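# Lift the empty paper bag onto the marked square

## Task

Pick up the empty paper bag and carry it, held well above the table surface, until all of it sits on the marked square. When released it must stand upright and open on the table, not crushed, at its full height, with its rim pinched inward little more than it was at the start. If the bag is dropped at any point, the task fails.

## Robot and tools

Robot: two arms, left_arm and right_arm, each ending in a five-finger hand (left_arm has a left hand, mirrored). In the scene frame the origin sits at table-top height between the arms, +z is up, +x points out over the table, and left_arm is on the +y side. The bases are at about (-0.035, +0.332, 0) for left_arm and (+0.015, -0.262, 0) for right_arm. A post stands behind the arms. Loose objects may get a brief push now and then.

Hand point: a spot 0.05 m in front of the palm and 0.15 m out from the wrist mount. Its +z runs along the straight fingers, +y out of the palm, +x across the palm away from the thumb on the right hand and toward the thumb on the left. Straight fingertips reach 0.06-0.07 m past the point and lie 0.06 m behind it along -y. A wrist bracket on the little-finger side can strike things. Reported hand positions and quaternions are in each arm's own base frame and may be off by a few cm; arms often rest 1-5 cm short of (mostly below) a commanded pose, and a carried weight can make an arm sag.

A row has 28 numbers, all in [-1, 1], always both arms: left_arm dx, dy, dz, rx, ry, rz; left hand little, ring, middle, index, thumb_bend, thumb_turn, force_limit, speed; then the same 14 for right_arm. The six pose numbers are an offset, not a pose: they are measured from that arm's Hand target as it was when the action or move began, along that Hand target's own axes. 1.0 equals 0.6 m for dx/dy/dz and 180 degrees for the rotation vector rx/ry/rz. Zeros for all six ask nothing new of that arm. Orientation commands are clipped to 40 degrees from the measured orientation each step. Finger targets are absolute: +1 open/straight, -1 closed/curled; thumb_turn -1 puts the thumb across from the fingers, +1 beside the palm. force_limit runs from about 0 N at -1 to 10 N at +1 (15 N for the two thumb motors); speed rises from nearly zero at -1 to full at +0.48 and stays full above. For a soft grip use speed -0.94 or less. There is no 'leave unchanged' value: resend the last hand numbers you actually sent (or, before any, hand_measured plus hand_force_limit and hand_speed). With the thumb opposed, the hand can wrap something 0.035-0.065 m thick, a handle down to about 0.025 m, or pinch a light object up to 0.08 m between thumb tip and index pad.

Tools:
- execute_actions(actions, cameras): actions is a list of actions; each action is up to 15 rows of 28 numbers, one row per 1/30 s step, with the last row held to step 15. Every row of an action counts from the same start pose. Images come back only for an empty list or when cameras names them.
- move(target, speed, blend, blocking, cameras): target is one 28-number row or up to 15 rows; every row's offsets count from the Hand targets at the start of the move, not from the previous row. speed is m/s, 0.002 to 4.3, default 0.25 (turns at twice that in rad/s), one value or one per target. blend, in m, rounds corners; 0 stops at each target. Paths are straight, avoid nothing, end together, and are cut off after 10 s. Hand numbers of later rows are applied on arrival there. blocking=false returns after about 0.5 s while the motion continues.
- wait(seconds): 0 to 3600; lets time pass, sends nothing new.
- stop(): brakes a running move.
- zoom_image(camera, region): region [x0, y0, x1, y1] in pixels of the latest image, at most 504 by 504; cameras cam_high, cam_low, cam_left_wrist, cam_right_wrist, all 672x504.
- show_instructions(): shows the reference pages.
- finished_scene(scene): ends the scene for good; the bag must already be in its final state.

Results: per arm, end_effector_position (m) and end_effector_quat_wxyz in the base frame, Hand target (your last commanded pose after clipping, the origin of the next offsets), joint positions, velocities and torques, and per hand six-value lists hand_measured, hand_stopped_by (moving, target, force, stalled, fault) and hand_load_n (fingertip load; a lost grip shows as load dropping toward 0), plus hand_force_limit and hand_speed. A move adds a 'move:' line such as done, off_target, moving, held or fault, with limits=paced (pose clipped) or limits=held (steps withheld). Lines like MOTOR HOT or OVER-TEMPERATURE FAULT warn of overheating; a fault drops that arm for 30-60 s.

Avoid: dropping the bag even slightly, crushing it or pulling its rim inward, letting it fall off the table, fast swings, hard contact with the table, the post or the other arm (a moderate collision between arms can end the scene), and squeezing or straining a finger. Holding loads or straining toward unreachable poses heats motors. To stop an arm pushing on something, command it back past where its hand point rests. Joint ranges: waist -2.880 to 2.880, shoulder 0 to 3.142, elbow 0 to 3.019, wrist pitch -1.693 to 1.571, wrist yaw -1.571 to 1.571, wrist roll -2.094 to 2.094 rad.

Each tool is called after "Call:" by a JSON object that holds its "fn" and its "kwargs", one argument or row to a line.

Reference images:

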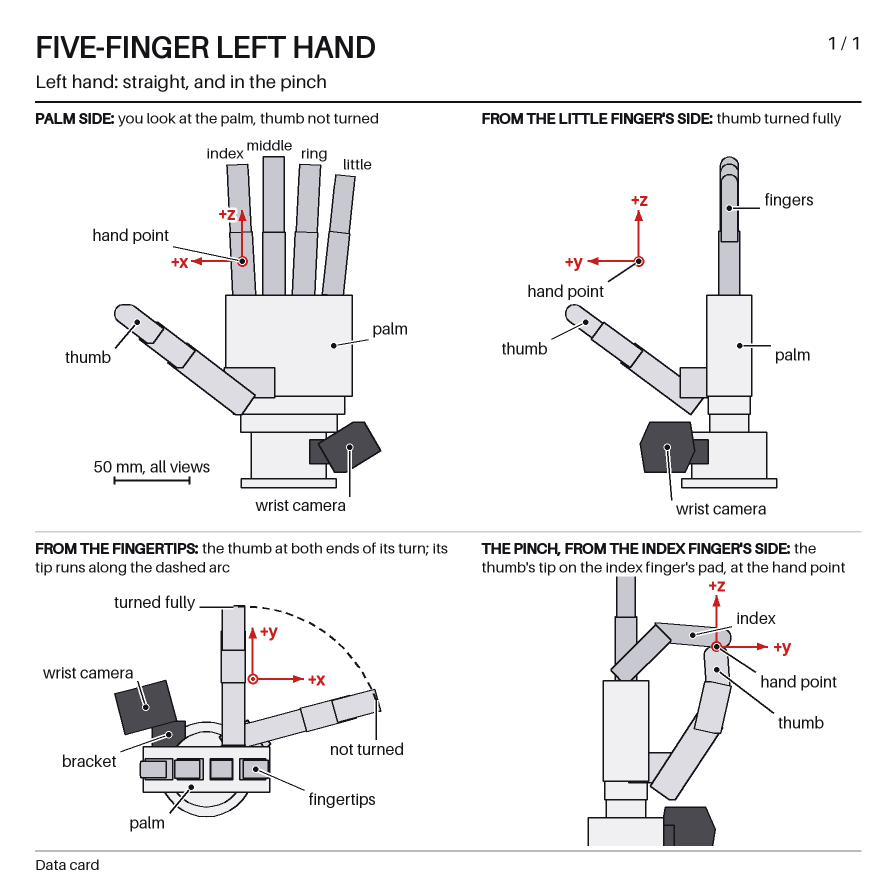

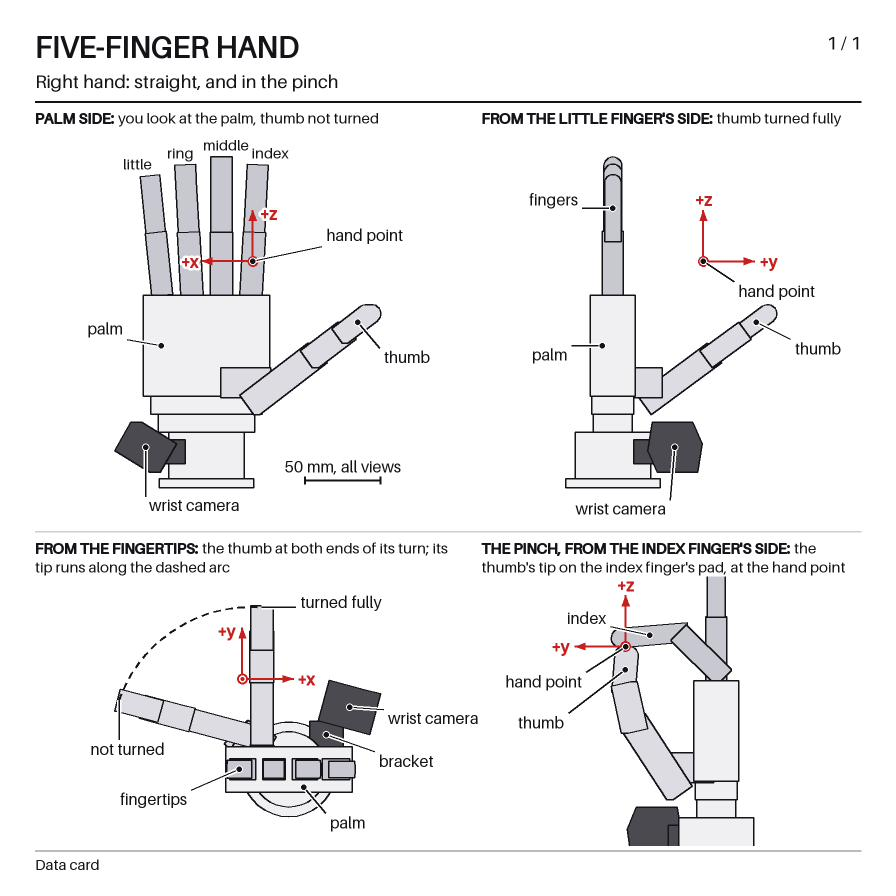

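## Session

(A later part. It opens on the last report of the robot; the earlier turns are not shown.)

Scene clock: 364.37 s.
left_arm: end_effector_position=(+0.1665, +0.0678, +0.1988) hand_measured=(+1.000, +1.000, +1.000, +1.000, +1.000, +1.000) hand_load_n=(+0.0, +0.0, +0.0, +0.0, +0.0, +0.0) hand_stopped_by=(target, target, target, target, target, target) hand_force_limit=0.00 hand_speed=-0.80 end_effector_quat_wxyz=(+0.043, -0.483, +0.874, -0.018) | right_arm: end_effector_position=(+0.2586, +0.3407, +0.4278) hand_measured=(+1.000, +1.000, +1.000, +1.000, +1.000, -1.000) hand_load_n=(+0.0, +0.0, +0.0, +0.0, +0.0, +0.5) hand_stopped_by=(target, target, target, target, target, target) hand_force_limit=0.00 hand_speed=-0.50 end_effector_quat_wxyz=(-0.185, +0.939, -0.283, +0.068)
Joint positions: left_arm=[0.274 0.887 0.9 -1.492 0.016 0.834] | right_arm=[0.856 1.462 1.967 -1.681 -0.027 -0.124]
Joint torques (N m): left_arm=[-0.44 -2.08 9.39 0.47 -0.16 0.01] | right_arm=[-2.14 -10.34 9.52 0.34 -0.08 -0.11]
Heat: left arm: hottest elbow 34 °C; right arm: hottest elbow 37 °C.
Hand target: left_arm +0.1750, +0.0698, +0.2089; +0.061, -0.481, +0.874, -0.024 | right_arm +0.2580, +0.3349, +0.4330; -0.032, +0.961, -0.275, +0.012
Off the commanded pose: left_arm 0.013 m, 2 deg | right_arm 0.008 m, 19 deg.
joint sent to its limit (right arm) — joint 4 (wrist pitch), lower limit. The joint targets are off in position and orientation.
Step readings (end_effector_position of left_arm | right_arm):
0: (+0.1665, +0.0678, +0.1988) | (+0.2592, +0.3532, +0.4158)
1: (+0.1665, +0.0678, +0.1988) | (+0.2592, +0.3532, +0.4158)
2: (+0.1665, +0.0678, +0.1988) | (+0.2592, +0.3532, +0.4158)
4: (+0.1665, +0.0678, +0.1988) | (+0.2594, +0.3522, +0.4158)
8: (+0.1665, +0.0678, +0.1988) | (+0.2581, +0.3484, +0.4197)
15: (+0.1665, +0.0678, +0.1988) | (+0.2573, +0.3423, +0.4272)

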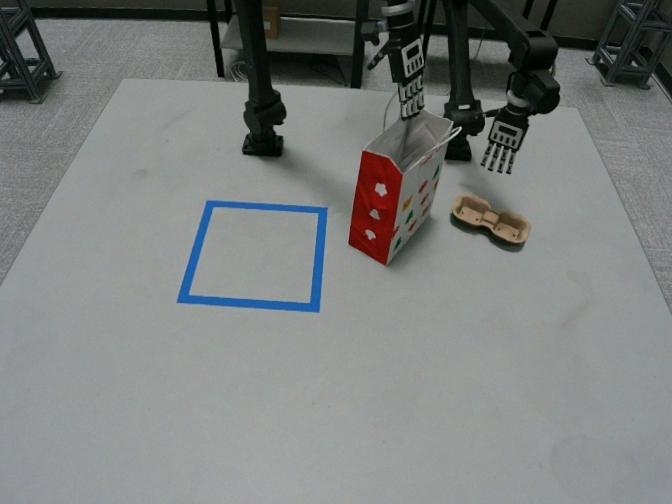

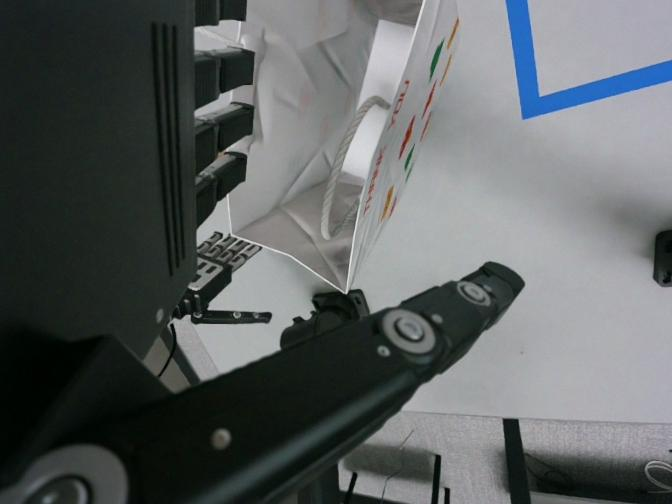

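Call:
{"fn": "move", "kwargs": {
  "target": [0,0,0,0,0,0,1,1,1,1,1,1,0,-0.8,0,0,0,0,0,0,1,1,0.1,0.1,1,-1,-0.7,-0.8],
  "cameras": ["cam_high","cam_right_wrist"]
}}

Call:
{"fn": "zoom_image", "kwargs": {
  "camera": "cam_right_wrist",
  "region": [180, 0, 540, 350]
}}

Call:
{"fn": "zoom_image", "kwargs": {
  "camera": "cam_high",
  "region": [360, 60, 460, 160]
}}

Scene clock: 373.93 s.
left_arm: end_effector_position=(+0.1665, +0.0678, +0.1988) hand_measured=(+1.000, +1.000, +1.000, +1.000, +1.000, +1.000) hand_load_n=(+0.0, +0.0, +0.0, +0.0, +0.0, +0.0) hand_stopped_by=(target, target, target, target, target, target) hand_force_limit=0.00 hand_speed=-0.80 end_effector_quat_wxyz=(+0.043, -0.483, +0.874, -0.018) | right_arm: end_effector_position=(+0.2586, +0.3407, +0.4278) hand_measured=(+1.000, +1.000, +0.100, +0.100, +1.000, -1.000) hand_load_n=(+0.0, +0.0, +0.0, +0.0, -0.5, +0.0) hand_stopped_by=(target, target, target, target, target, target) hand_force_limit=-0.70 hand_speed=-0.80 end_effector_quat_wxyz=(-0.185, +0.939, -0.283, +0.068)
Joint positions: left_arm=[0.274 0.887 0.9 -1.492 0.016 0.834] | right_arm=[0.856 1.462 1.967 -1.681 -0.027 -0.124]
Joint torques (N m): left_arm=[-0.38 -2.08 9.4 0.47 -0.16 0] | right_arm=[-2.14 -10.34 9.51 0.34 -0.07 -0.11]
Heat: left arm: hottest elbow 34 °C; right arm: hottest elbow 37 °C.
Hand target: left_arm +0.1750, +0.0698, +0.2089; +0.061, -0.481, +0.874, -0.024 | right_arm +0.2580, +0.3349, +0.4330; -0.032, +0.961, -0.275, +0.012
Off the commanded pose: left_arm 0.013 m, 2 deg | right_arm 0.008 m, 19 deg.
joint sent to its limit (right arm) — joint 4 (wrist pitch), lower limit. The joint targets are off in position and orientation.
move: done

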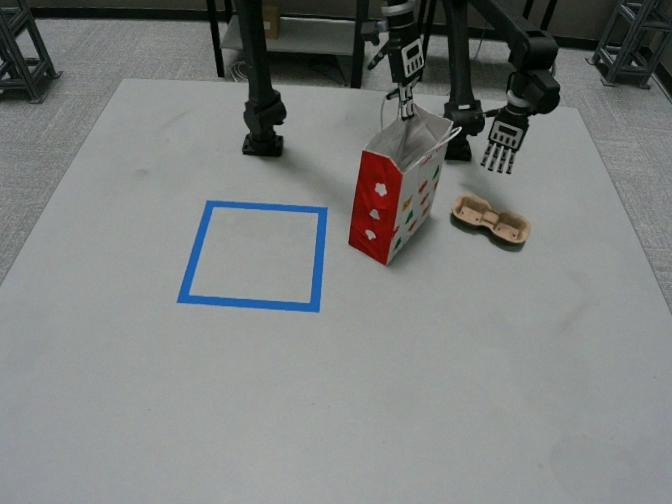

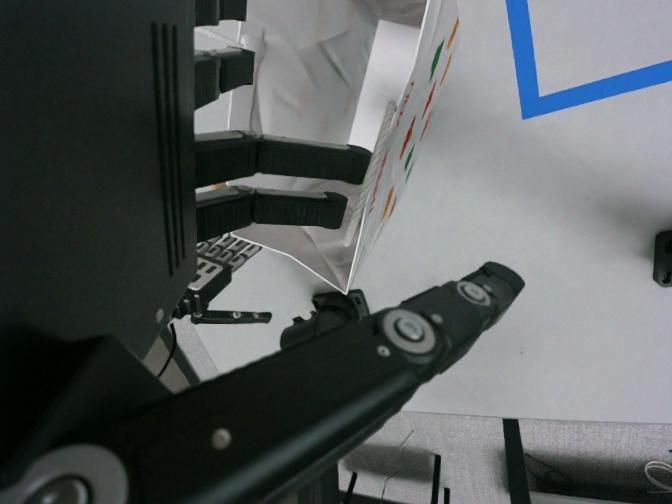

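Scaled by 1.400 from the camera's image (finer frame: 960x720).

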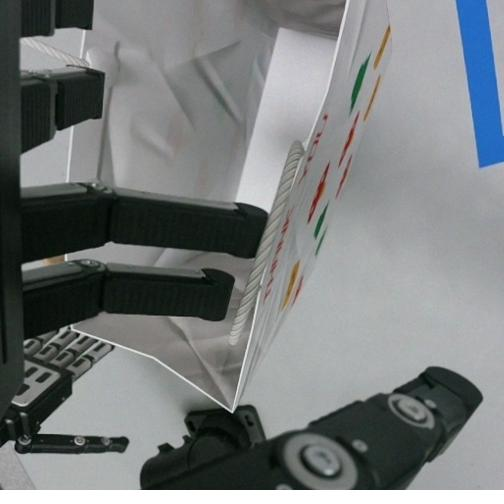

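Scaled by 5.040 from the camera's image (finer frame: 960x720).

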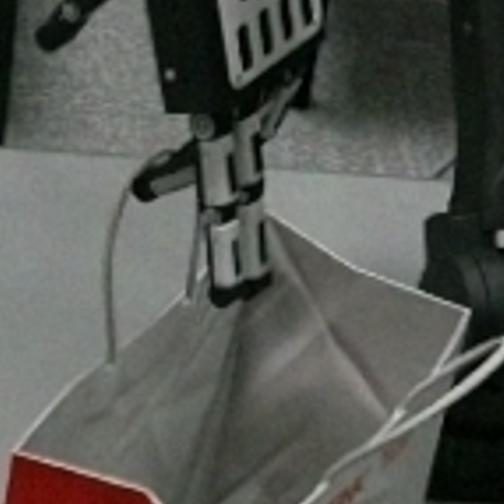

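Call:
{"fn": "move", "kwargs": {
  "target": [0,0,0,0,0,0,1,1,1,1,1,1,0,-0.8,0,0,0,0,0,0,1,1,1,1,1,-1,-0.7,-0.8],
  "cameras": ["cam_high","cam_right_wrist"]
}}

Call:
{"fn": "zoom_image", "kwargs": {
  "camera": "cam_right_wrist",
  "region": [180, 0, 540, 350]
}}

Call:
{"fn": "zoom_image", "kwargs": {
  "camera": "cam_high",
  "region": [360, 60, 460, 160]
}}

Scene clock: 382.87 s.
left_arm: end_effector_position=(+0.1665, +0.0678, +0.1988) hand_measured=(+1.000, +1.000, +1.000, +1.000, +1.000, +1.000) hand_load_n=(+0.0, +0.0, +0.0, +0.0, +0.0, +0.0) hand_stopped_by=(target, target, target, target, target, target) hand_force_limit=0.00 hand_speed=-0.80 end_effector_quat_wxyz=(+0.043, -0.483, +0.874, -0.018) | right_arm: end_effector_position=(+0.2586, +0.3407, +0.4278) hand_measured=(+1.000, +1.000, +1.000, +1.000, +1.000, -1.000) hand_load_n=(+0.0, +0.0, +0.0, +0.0, +0.0, +0.0) hand_stopped_by=(target, target, target, target, target, target) hand_force_limit=-0.70 hand_speed=-0.80 end_effector_quat_wxyz=(-0.185, +0.939, -0.283, +0.068)
Joint positions: left_arm=[0.274 0.887 0.9 -1.492 0.016 0.834] | right_arm=[0.856 1.462 1.967 -1.681 -0.027 -0.124]
Joint torques (N m): left_arm=[-0.38 -2.02 9.39 0.46 -0.16 0] | right_arm=[-2.14 -10.34 9.54 0.35 -0.07 -0.11]
Heat: left arm: hottest elbow 34 °C; right arm: hottest elbow 36 °C.
Hand target: left_arm +0.1750, +0.0698, +0.2089; +0.061, -0.481, +0.874, -0.024 | right_arm +0.2580, +0.3349, +0.4330; -0.032, +0.961, -0.275, +0.012
Off the commanded pose: left_arm 0.013 m, 2 deg | right_arm 0.008 m, 19 deg.
joint sent to its limit (right arm) — joint 4 (wrist pitch), lower limit. The joint targets are off in position and orientation.
move: done

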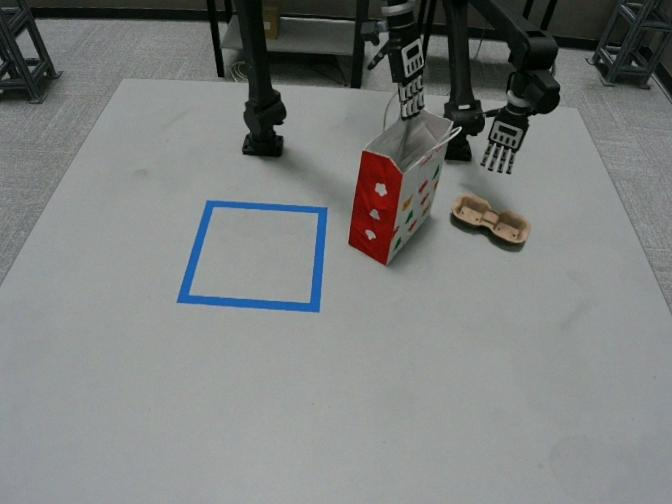

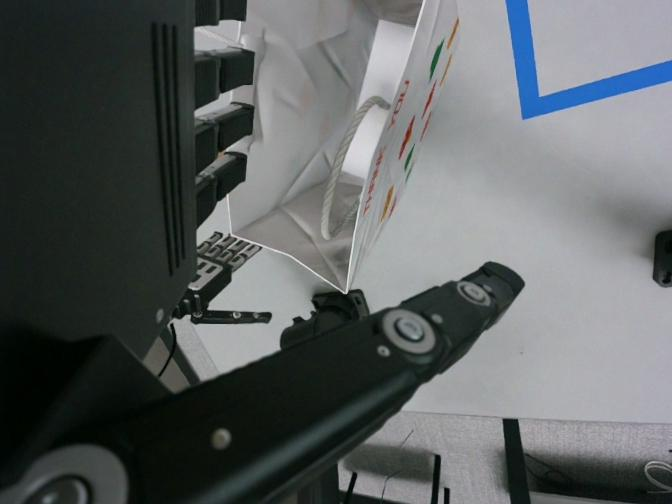

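Scaled by 1.400 from the camera's image (finer frame: 960x720).

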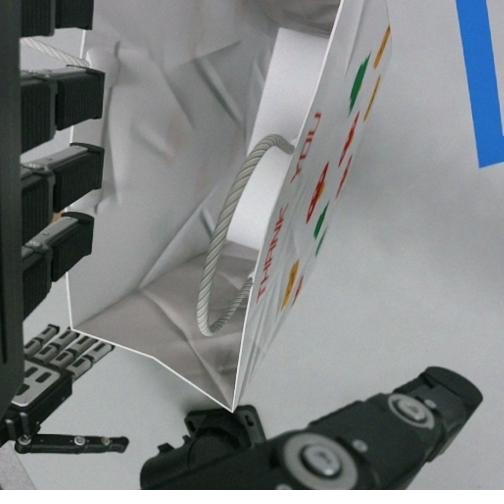

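Scaled by 5.040 from the camera's image (finer frame: 960x720).

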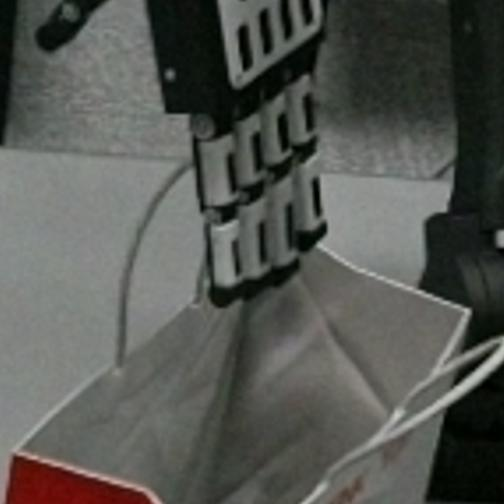

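Call:
{"fn": "move", "kwargs": {
  "target": [0,0,0,0,0,0,1,1,1,1,1,1,0,-0.8,0.0203,-0.0123,0.0527,0,0,0,1,1,1,1,1,-1,-0.7,-0.8],
  "speed": 0.06,
  "cameras": ["cam_high","cam_right_wrist"]
}}

Call:
{"fn": "zoom_image", "kwargs": {
  "camera": "cam_right_wrist",
  "region": [180, 0, 540, 350]
}}

Call:
{"fn": "zoom_image", "kwargs": {
  "camera": "cam_high",
  "region": [360, 60, 460, 160]
}}

Scene clock: 402.77 s.
left_arm: end_effector_position=(+0.1665, +0.0678, +0.1988) hand_measured=(+1.000, +1.000, +1.000, +1.000, +1.000, +1.000) hand_load_n=(+0.0, +0.0, +0.0, +0.0, +0.0, +0.0) hand_stopped_by=(target, target, target, target, target, target) hand_force_limit=0.00 hand_speed=-0.80 end_effector_quat_wxyz=(+0.043, -0.483, +0.874, -0.018) | right_arm: end_effector_position=(+0.2651, +0.3399, +0.4079) hand_measured=(+1.000, +1.000, +1.000, +1.000, +1.000, -1.000) hand_load_n=(+0.0, +0.0, +0.0, +0.0, +0.0, +0.0) hand_stopped_by=(target, target, target, target, target, target) hand_force_limit=-0.70 hand_speed=-0.80 end_effector_quat_wxyz=(-0.161, +0.945, -0.278, +0.060)
Joint positions: left_arm=[0.274 0.887 0.9 -1.492 0.016 0.834] | right_arm=[0.847 1.485 1.94 -1.681 -0.027 -0.147]
Joint torques (N m): left_arm=[-0.32 -1.96 9.4 0.46 -0.16 0] | right_arm=[-2.2 -8.7 9.51 0.25 0.06 -0.12]
Heat: left arm: hottest elbow 34 °C; right arm: hottest elbow 36 °C.
Hand target: left_arm +0.1750, +0.0698, +0.2089; +0.061, -0.481, +0.874, -0.024 | right_arm +0.2735, +0.3365, +0.4020; -0.032, +0.961, -0.275, +0.012
Off the commanded pose: left_arm 0.013 m, 2 deg | right_arm 0.011 m, 16 deg.
joint sent to its limit (right arm) — joint 4 (wrist pitch), lower limit. The joint targets are off in position and orientation.
move: off_target (right_arm)

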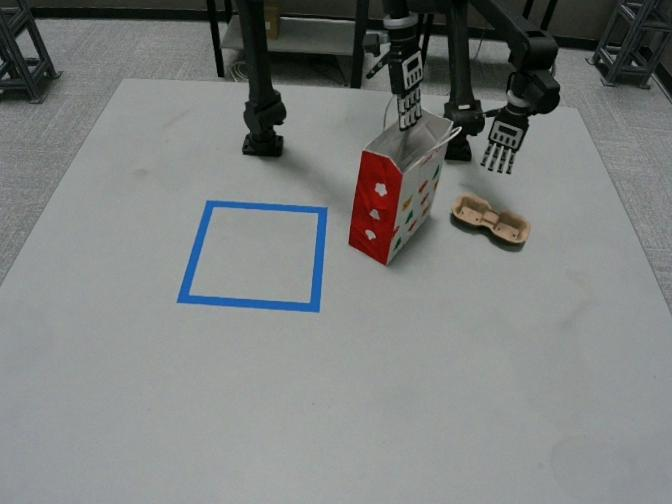

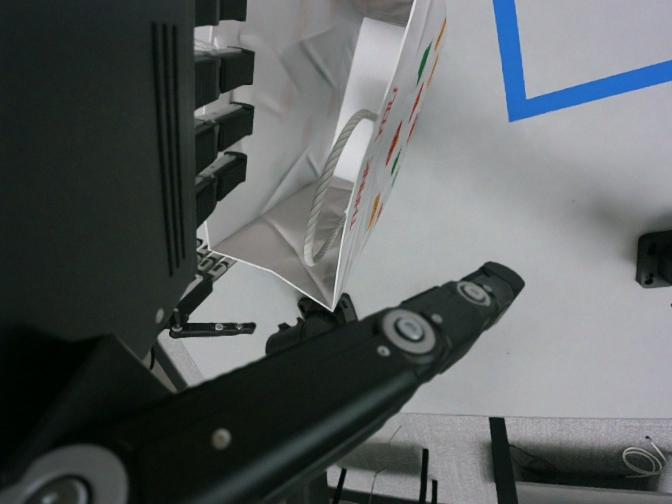

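Scaled by 1.400 from the camera's image (finer frame: 960x720).

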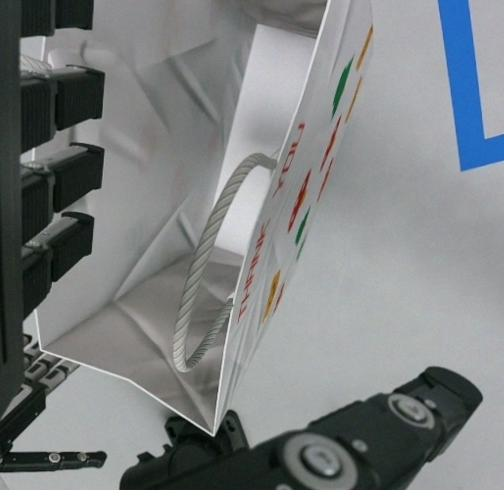

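Scaled by 5.040 from the camera's image (finer frame: 960x720).

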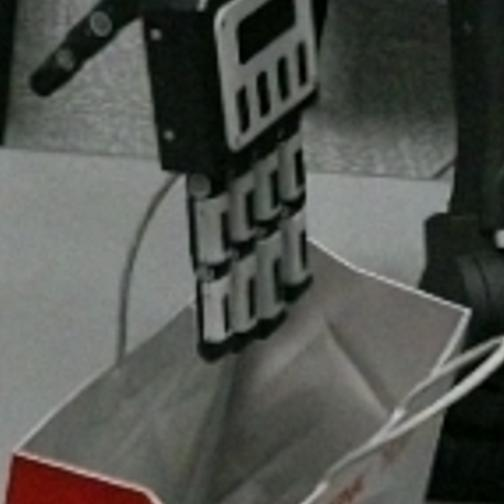

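Call:
{"fn": "execute_actions", "kwargs": {
  "actions": [
    [[0,0,0,0,0,0,1,1,1,1,1,1,0,-0.8,0.004,-0.0005,0.0035,0,0,0,1,1,1,1,1,-1,-0.7,-0.8],[0,0,0,0,0,0,1,1,1,1,1,1,0,-0.8,0.008,-0.001,0.007,0,0,0,1,1,1,1,1,-1,-0.7,-0.8],[0,0,0,0,0,0,1,1,1,1,1,1,0,-0.8,0.0125,-0.0013,0.0102,0,0,0,1,1,1,1,1,-1,-0.7,-0.8]]
  ],
  "cameras": ["cam_high","cam_right_wrist"]
}}

Call:
{"fn": "zoom_image", "kwargs": {
  "camera": "cam_right_wrist",
  "region": [180, 0, 540, 350]
}}

Scene clock: 412.30 s.
left_arm: end_effector_position=(+0.1665, +0.0678, +0.1988) hand_measured=(+1.000, +1.000, +1.000, +1.000, +1.000, +1.000) hand_load_n=(+0.0, +0.0, +0.5, +0.0, -0.5, +0.0) hand_stopped_by=(target, target, target, target, target, target) hand_force_limit=0.00 hand_speed=-0.80 end_effector_quat_wxyz=(+0.043, -0.483, +0.874, -0.018) | right_arm: end_effector_position=(+0.2768, +0.3337, +0.4009) hand_measured=(+1.000, +1.000, +1.000, +1.000, +1.000, -1.000) hand_load_n=(+0.0, +0.0, -0.5, +0.0, +0.0, +0.0) hand_stopped_by=(target, target, target, target, target, target) hand_force_limit=-0.70 hand_speed=-0.80 end_effector_quat_wxyz=(-0.152, +0.945, -0.284, +0.061)
Joint positions: left_arm=[0.274 0.887 0.9 -1.492 0.016 0.834] | right_arm=[0.821 1.497 1.935 -1.681 -0.024 -0.162]
Joint torques (N m): left_arm=[-0.44 -2.08 9.4 0.47 -0.16 0] | right_arm=[-2.02 -9.05 9.63 0.21 0.07 -0.11]
Heat: left arm: hottest elbow 34 °C; right arm: hottest elbow 36 °C.
Hand target: left_arm +0.1750, +0.0698, +0.2089; +0.061, -0.481, +0.874, -0.024 | right_arm +0.2806, +0.3335, +0.3960; -0.032, +0.961, -0.275, +0.012
Off the commanded pose: left_arm 0.013 m, 2 deg | right_arm 0.006 m, 15 deg.
joint sent to its limit (right arm) — joint 4 (wrist pitch), lower limit. The joint targets are off in position and orientation.
Step readings (end_effector_position of left_arm | right_arm):
0: (+0.1665, +0.0678, +0.1988) | (+0.2652, +0.3398, +0.4078)
1: (+0.1665, +0.0678, +0.1988) | (+0.2652, +0.3398, +0.4078)
2: (+0.1665, +0.0678, +0.1988) | (+0.2657, +0.3394, +0.4078)
4: (+0.1665, +0.0678, +0.1988) | (+0.2661, +0.3391, +0.4079)
8: (+0.1665, +0.0678, +0.1988) | (+0.2698, +0.3376, +0.4060)
15: (+0.1665, +0.0678, +0.1988) | (+0.2764, +0.3338, +0.4022)

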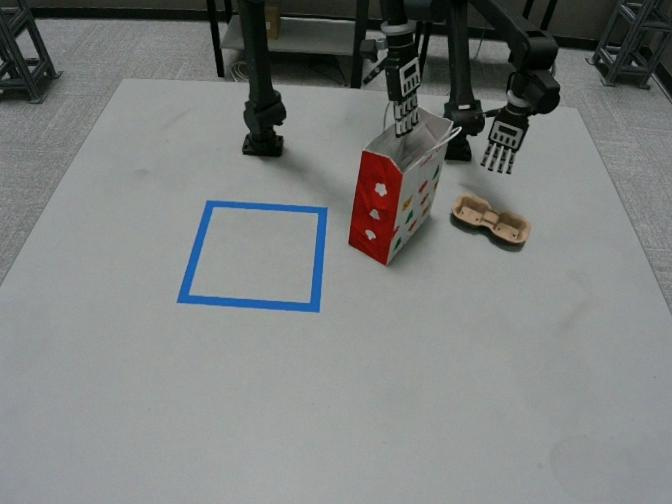

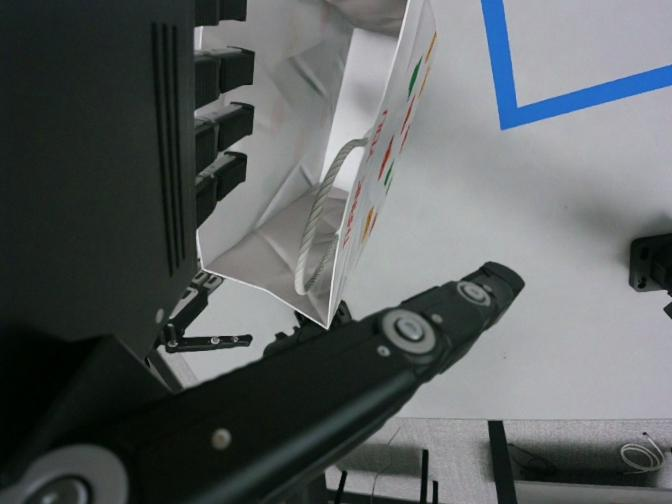

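Scaled by 1.400 from the camera's image (finer frame: 960x720).

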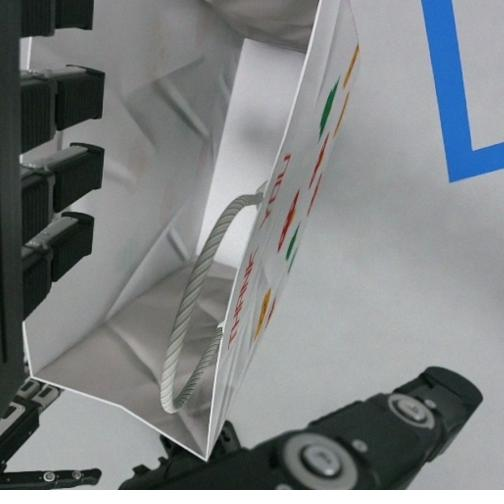

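Call:
{"fn": "move", "kwargs": {
  "target": [0,0,0,0,0,0,1,1,1,1,1,1,0,-0.8,0,0,0,0,0,0,1,1,0.0,0.0,1,-1,-0.7,-0.8],
  "cameras": ["cam_high","cam_right_wrist"]
}}

Call:
{"fn": "zoom_image", "kwargs": {
  "camera": "cam_right_wrist",
  "region": [180, 0, 540, 350]
}}

Call:
{"fn": "zoom_image", "kwargs": {
  "camera": "cam_high",
  "region": [360, 60, 460, 160]
}}

Scene clock: 418.13 s.
left_arm: end_effector_position=(+0.1665, +0.0678, +0.1988) hand_measured=(+1.000, +1.000, +1.000, +1.000, +1.000, +1.000) hand_load_n=(+0.0, +0.0, +0.0, +0.0, +0.0, +0.0) hand_stopped_by=(target, target, target, target, target, target) hand_force_limit=0.00 hand_speed=-0.80 end_effector_quat_wxyz=(+0.043, -0.483, +0.874, -0.018) | right_arm: end_effector_position=(+0.2769, +0.3336, +0.4009) hand_measured=(+1.000, +1.000, +0.000, +0.000, +1.000, -1.000) hand_load_n=(+0.0, +0.0, +0.0, +0.0, +0.0, +0.0) hand_stopped_by=(target, target, target, target, target, target) hand_force_limit=-0.70 hand_speed=-0.80 end_effector_quat_wxyz=(-0.152, +0.945, -0.283, +0.061)
Joint positions: left_arm=[0.274 0.887 0.9 -1.492 0.016 0.834] | right_arm=[0.821 1.497 1.935 -1.681 -0.024 -0.164]
Joint torques (N m): left_arm=[-0.32 -2.02 9.42 0.46 -0.16 0] | right_arm=[-2.02 -9 9.62 0.21 0.07 -0.11]
Heat: left arm: hottest elbow 34 °C; right arm: hottest elbow 37 °C.
Hand target: left_arm +0.1750, +0.0698, +0.2089; +0.061, -0.481, +0.874, -0.024 | right_arm +0.2806, +0.3335, +0.3960; -0.032, +0.961, -0.275, +0.012
Off the commanded pose: left_arm 0.013 m, 2 deg | right_arm 0.006 m, 15 deg.
joint sent to its limit (right arm) — joint 4 (wrist pitch), lower limit. The joint targets are off in position and orientation.
move: done

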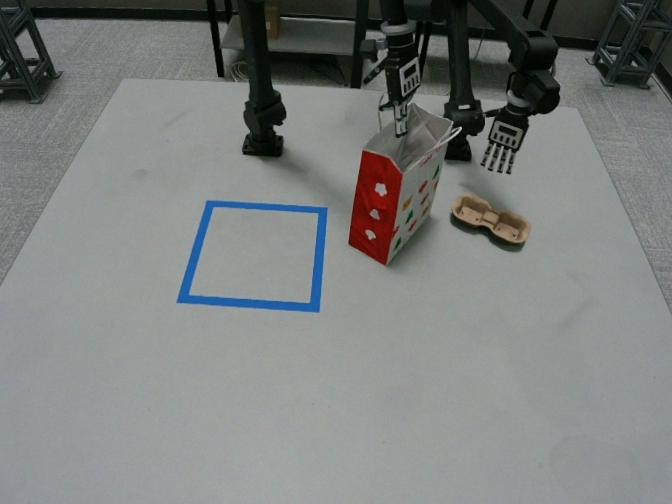

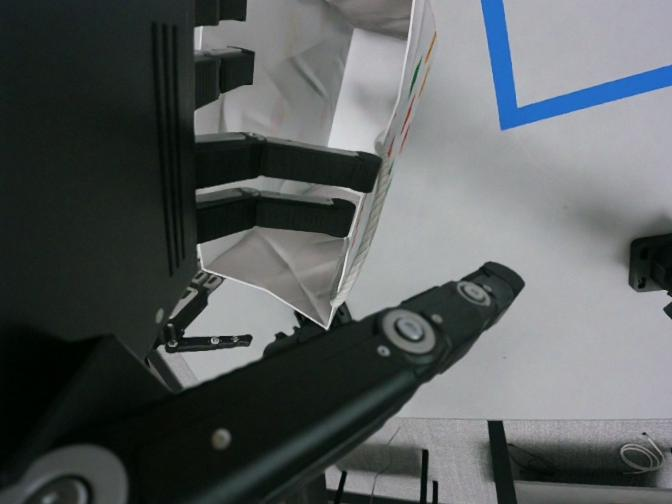

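Scaled by 1.400 from the camera's image (finer frame: 960x720).

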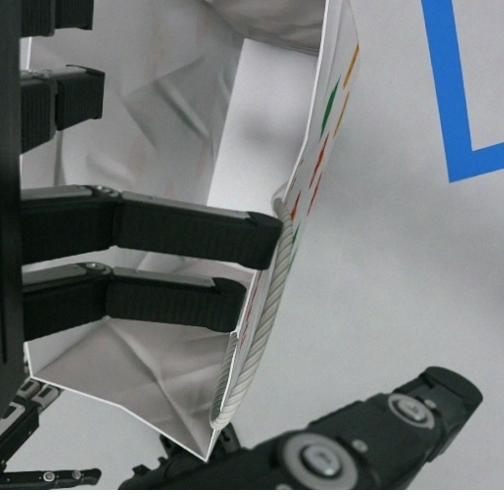

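Scaled by 5.040 from the camera's image (finer frame: 960x720).

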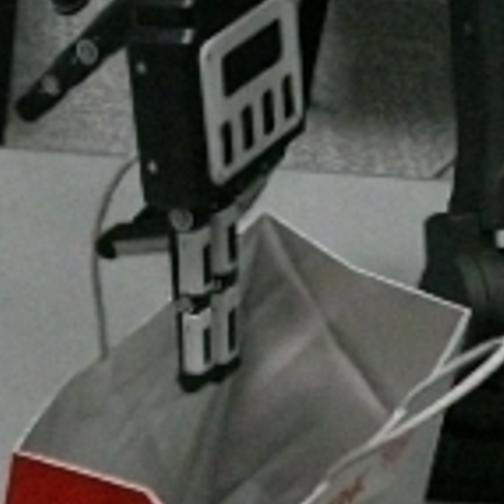

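Call:
{"fn": "move", "kwargs": {
  "target": [0,0,0,0,0,0,1,1,1,1,1,1,0,-0.8,0,0,0,0,0,0,1,1,1,1,1,-1,-0.7,-0.8]
}}

Call:
{"fn": "execute_actions", "kwargs": {
  "actions": [
    [[0,0,0,0,0,0,1,1,1,1,1,1,0,-0.8,-0.006,0,0,0,0,0,1,1,1,1,1,-1,-0.7,-0.8],[0,0,0,0,0,0,1,1,1,1,1,1,0,-0.8,-0.012,0,0,0,0,0,1,1,1,1,1,-1,-0.7,-0.8],[0,0,0,0,0,0,1,1,1,1,1,1,0,-0.8,-0.018,0,0,0,0,0,1,1,1,1,1,-1,-0.7,-0.8]]
  ],
  "cameras": ["cam_high","cam_right_wrist"]
}}

Call:
{"fn": "zoom_image", "kwargs": {
  "camera": "cam_right_wrist",
  "region": [180, 0, 540, 350]
}}

Scene clock: 437.60 s.
left_arm: end_effector_position=(+0.1665, +0.0678, +0.1988) hand_measured=(+1.000, +1.000, +1.000, +1.000, +1.000, +1.000) hand_load_n=(+0.0, +0.0, +0.0, +0.0, +0.0, +0.0) hand_stopped_by=(target, target, target, target, target, target) hand_force_limit=0.00 hand_speed=-0.80 end_effector_quat_wxyz=(+0.043, -0.483, +0.874, -0.018) | right_arm: end_effector_position=(+0.2769, +0.3336, +0.4009) hand_measured=(+1.000, +1.000, +1.000, +1.000, +1.000, -1.000) hand_load_n=(+0.0, +0.0, +0.0, +0.0, +0.0, +0.0) hand_stopped_by=(target, target, target, target, target, target) hand_force_limit=-0.70 hand_speed=-0.80 end_effector_quat_wxyz=(-0.152, +0.945, -0.283, +0.061)
Joint positions: left_arm=[0.274 0.887 0.9 -1.492 0.016 0.834] | right_arm=[0.821 1.497 1.935 -1.681 -0.024 -0.164]
Joint torques (N m): left_arm=[-0.32 -2.08 9.4 0.47 -0.16 0] | right_arm=[-2.02 -9.05 9.65 0.23 0.07 -0.11]
Heat: left arm: hottest elbow 34 °C; right arm: hottest elbow 37 °C.
Hand target: left_arm +0.1750, +0.0698, +0.2089; +0.061, -0.481, +0.874, -0.024 | right_arm +0.2806, +0.3335, +0.3960; -0.032, +0.961, -0.275, +0.012
Off the commanded pose: left_arm 0.013 m, 2 deg | right_arm 0.006 m, 15 deg.
joint sent to its limit (right arm) — joint 4 (wrist pitch), lower limit. The joint targets are off in position and orientation.
move: done

Scene clock: 438.90 s.
left_arm: end_effector_position=(+0.1665, +0.0678, +0.1988) hand_measured=(+1.000, +1.000, +1.000, +1.000, +1.000, +1.000) hand_load_n=(+0.0, +0.0, +0.0, +0.0, +0.0, -0.5) hand_stopped_by=(target, target, target, target, target, target) hand_force_limit=0.00 hand_speed=-0.80 end_effector_quat_wxyz=(+0.043, -0.483, +0.874, -0.018) | right_arm: end_effector_position=(+0.2720, +0.3371, +0.3998) hand_measured=(+1.000, +1.000, +1.000, +1.000, +1.000, -1.000) hand_load_n=(+0.0, +0.0, +0.0, +0.0, +0.0, -0.5) hand_stopped_by=(target, target, target, target, target, target) hand_force_limit=-0.70 hand_speed=-0.80 end_effector_quat_wxyz=(-0.151, +0.947, -0.277, +0.060)
Joint positions: left_arm=[0.274 0.887 0.9 -1.492 0.016 0.834] | right_arm=[0.835 1.497 1.932 -1.681 -0.024 -0.164]
Joint torques (N m): left_arm=[-0.38 -2.02 9.42 0.46 -0.16 0] | right_arm=[-0.67 -9.35 9.54 0.21 0.09 0.12]
Heat: left arm: hottest elbow 34 °C; right arm: hottest elbow 37 °C.
Hand target: left_arm +0.1750, +0.0698, +0.2089; +0.061, -0.481, +0.874, -0.024 | right_arm +0.2714, +0.3392, +0.3959; -0.032, +0.961, -0.275, +0.012
Off the commanded pose: left_arm 0.013 m, 2 deg | right_arm 0.004 m, 15 deg.
joint sent to its limit (right arm) — joint 4 (wrist pitch), lower limit. The joint targets are off in position and orientation.
Step readings (end_effector_position of left_arm | right_arm):
0: (+0.1665, +0.0678, +0.1988) | (+0.2769, +0.3336, +0.4009)
1: (+0.1665, +0.0678, +0.1988) | (+0.2769, +0.3336, +0.4009)
2: (+0.1665, +0.0678, +0.1988) | (+0.2769, +0.3336, +0.4009)
4: (+0.1665, +0.0678, +0.1988) | (+0.2769, +0.3336, +0.4009)
8: (+0.1665, +0.0678, +0.1988) | (+0.2769, +0.3336, +0.4009)
15: (+0.1665, +0.0678, +0.1988) | (+0.2746, +0.3350, +0.3998)

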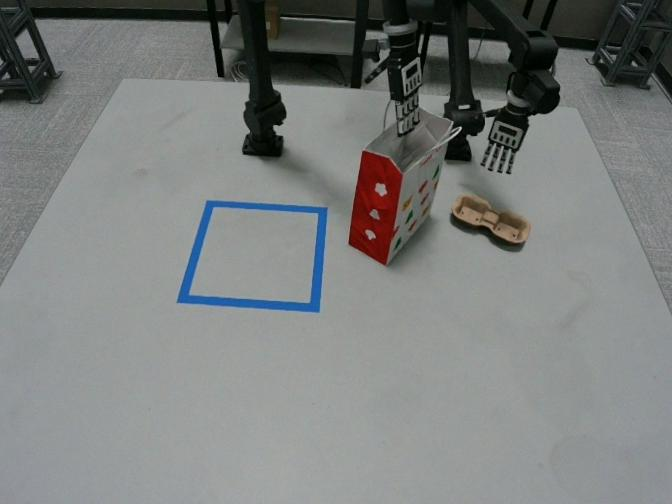

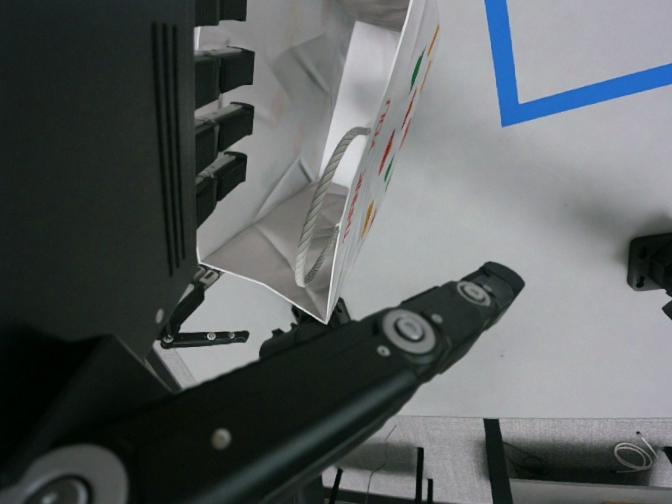

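Scaled by 1.400 from the camera's image (finer frame: 960x720).

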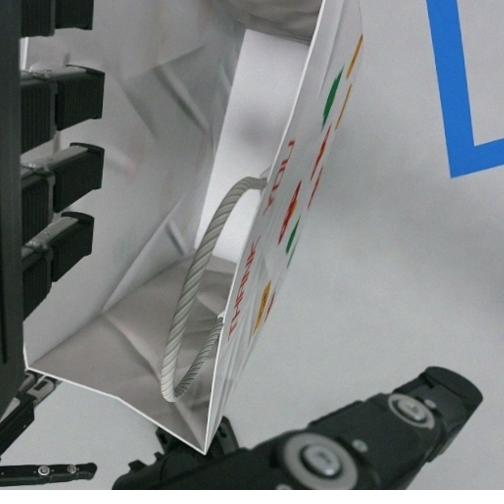

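Call:
{"fn": "move", "kwargs": {
  "target": [0,0,0,0,0,0,1,1,1,1,1,1,0,-0.8,0,0,0,0,0,0,1,1,0.0,0.0,1,-1,-0.7,-0.8],
  "cameras": ["cam_high","cam_right_wrist"]
}}

Call:
{"fn": "zoom_image", "kwargs": {
  "camera": "cam_right_wrist",
  "region": [180, 0, 540, 350]
}}

Call:
{"fn": "zoom_image", "kwargs": {
  "camera": "cam_high",
  "region": [360, 60, 460, 160]
}}

Scene clock: 445.30 s.
left_arm: end_effector_position=(+0.1665, +0.0678, +0.1988) hand_measured=(+1.000, +1.000, +1.000, +1.000, +1.000, +1.000) hand_load_n=(+0.0, +0.0, +0.0, +0.0, +0.0, +0.0) hand_stopped_by=(target, target, target, target, target, target) hand_force_limit=0.00 hand_speed=-0.80 end_effector_quat_wxyz=(+0.043, -0.483, +0.874, -0.018) | right_arm: end_effector_position=(+0.2720, +0.3371, +0.3998) hand_measured=(+1.000, +1.000, +0.000, +0.000, +1.000, -1.000) hand_load_n=(+0.0, +0.0, +0.0, +0.0, +0.0, +0.0) hand_stopped_by=(target, target, target, target, target, target) hand_force_limit=-0.70 hand_speed=-0.80 end_effector_quat_wxyz=(-0.151, +0.947, -0.277, +0.060)
Joint positions: left_arm=[0.274 0.887 0.9 -1.492 0.016 0.834] | right_arm=[0.835 1.497 1.932 -1.681 -0.024 -0.164]
Joint torques (N m): left_arm=[-0.32 -2.02 9.4 0.47 -0.16 0] | right_arm=[-0.62 -9.35 9.54 0.2 0.09 0.12]
Heat: left arm: hottest elbow 34 °C; right arm: hottest elbow 38 °C.
Hand target: left_arm +0.1750, +0.0698, +0.2089; +0.061, -0.481, +0.874, -0.024 | right_arm +0.2714, +0.3392, +0.3959; -0.032, +0.961, -0.275, +0.012
Off the commanded pose: left_arm 0.013 m, 2 deg | right_arm 0.004 m, 15 deg.
joint sent to its limit (right arm) — joint 4 (wrist pitch), lower limit. The joint targets are off in position and orientation.
move: done

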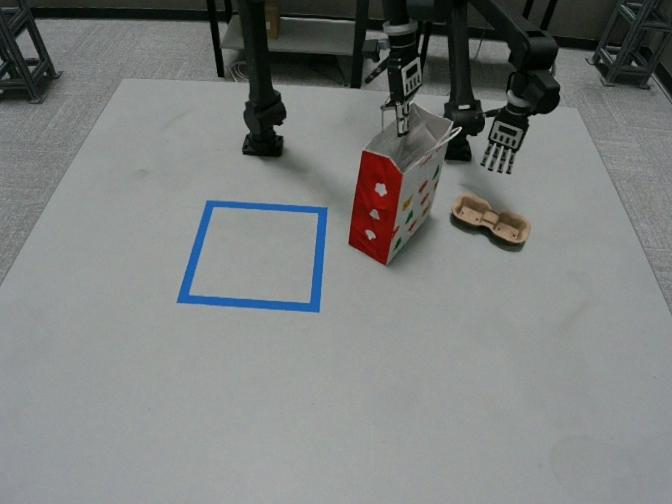

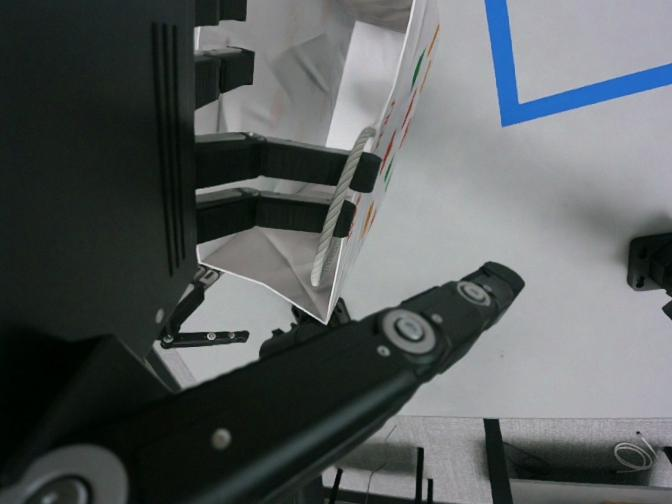

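Scaled by 1.400 from the camera's image (finer frame: 960x720).

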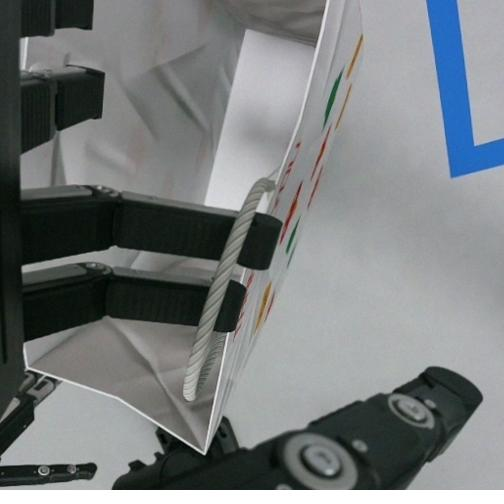

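Scaled by 5.040 from the camera's image (finer frame: 960x720).

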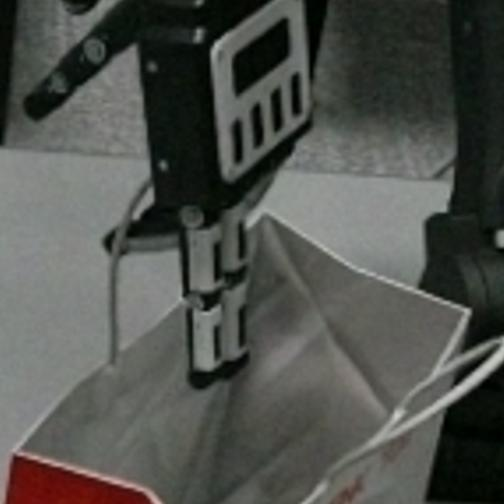

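Call:
{"fn": "move", "kwargs": {
  "target": [0,0,0,0,0,0,1,1,1,1,1,1,0,-0.8,0,0,0,0,0,0,1,1,-0.45,-0.45,1,-1,-0.6,-0.85],
  "cameras": ["cam_high","cam_right_wrist"]
}}

Call:
{"fn": "zoom_image", "kwargs": {
  "camera": "cam_right_wrist",
  "region": [180, 0, 540, 350]
}}

Call:
{"fn": "zoom_image", "kwargs": {
  "camera": "cam_high",
  "region": [360, 60, 460, 160]
}}

Scene clock: 454.00 s.
left_arm: end_effector_position=(+0.1665, +0.0678, +0.1988) hand_measured=(+1.000, +1.000, +1.000, +1.000, +1.000, +1.000) hand_load_n=(+0.0, +0.0, +0.0, +0.0, +0.0, +0.0) hand_stopped_by=(target, target, target, target, target, target) hand_force_limit=0.00 hand_speed=-0.80 end_effector_quat_wxyz=(+0.043, -0.483, +0.874, -0.018) | right_arm: end_effector_position=(+0.2720, +0.3371, +0.3998) hand_measured=(+1.000, +1.000, -0.450, -0.450, +1.000, -1.000) hand_load_n=(+0.0, +0.0, +0.5, +0.0, +0.0, +0.0) hand_stopped_by=(target, target, target, target, target, target) hand_force_limit=-0.60 hand_speed=-0.85 end_effector_quat_wxyz=(-0.151, +0.947, -0.277, +0.060)
Joint positions: left_arm=[0.274 0.887 0.9 -1.492 0.016 0.834] | right_arm=[0.835 1.497 1.932 -1.681 -0.024 -0.164]
Joint torques (N m): left_arm=[-0.44 -1.96 9.39 0.46 -0.17 0] | right_arm=[-0.67 -9.35 9.55 0.2 0.09 0.12]
Heat: left arm: hottest elbow 34 °C; right arm: hottest elbow 38 °C.
Hand target: left_arm +0.1750, +0.0698, +0.2089; +0.061, -0.481, +0.874, -0.024 | right_arm +0.2714, +0.3392, +0.3959; -0.032, +0.961, -0.275, +0.012
Off the commanded pose: left_arm 0.013 m, 2 deg | right_arm 0.004 m, 15 deg.
joint sent to its limit (right arm) — joint 4 (wrist pitch), lower limit. The joint targets are off in position and orientation.
move: done

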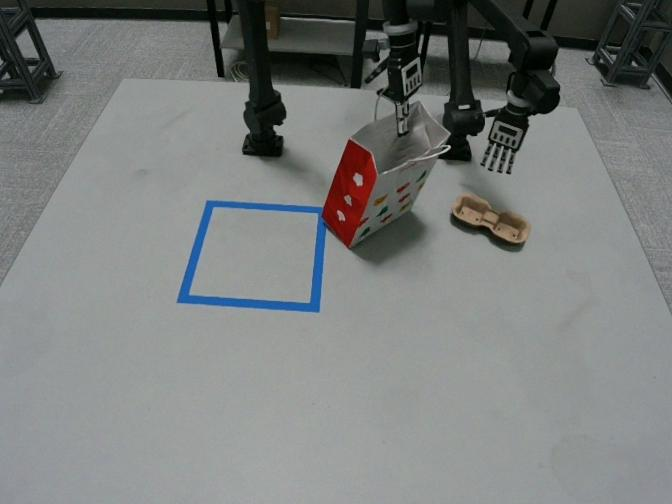

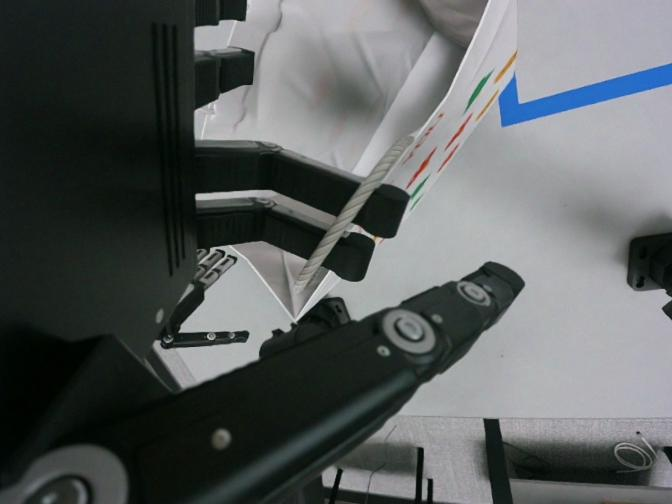

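Scaled by 1.400 from the camera's image (finer frame: 960x720).

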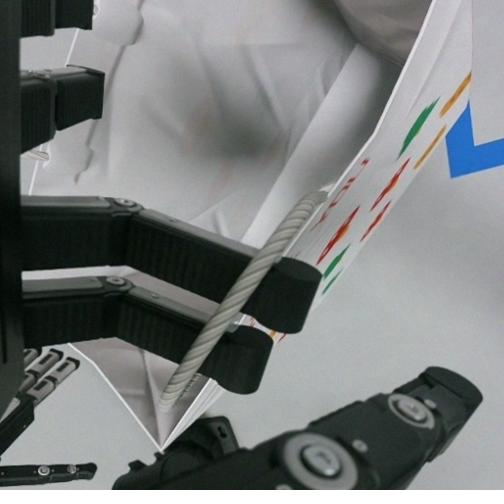

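Scaled by 5.040 from the camera's image (finer frame: 960x720).

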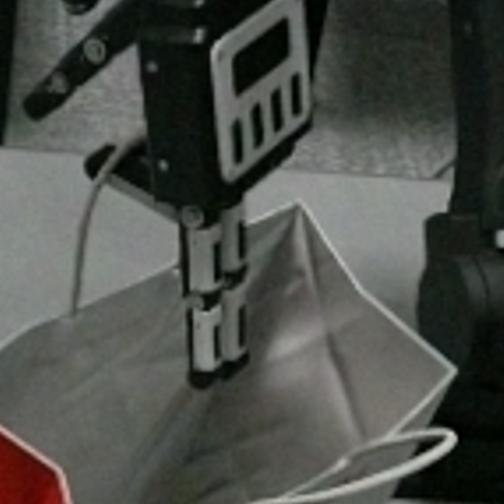

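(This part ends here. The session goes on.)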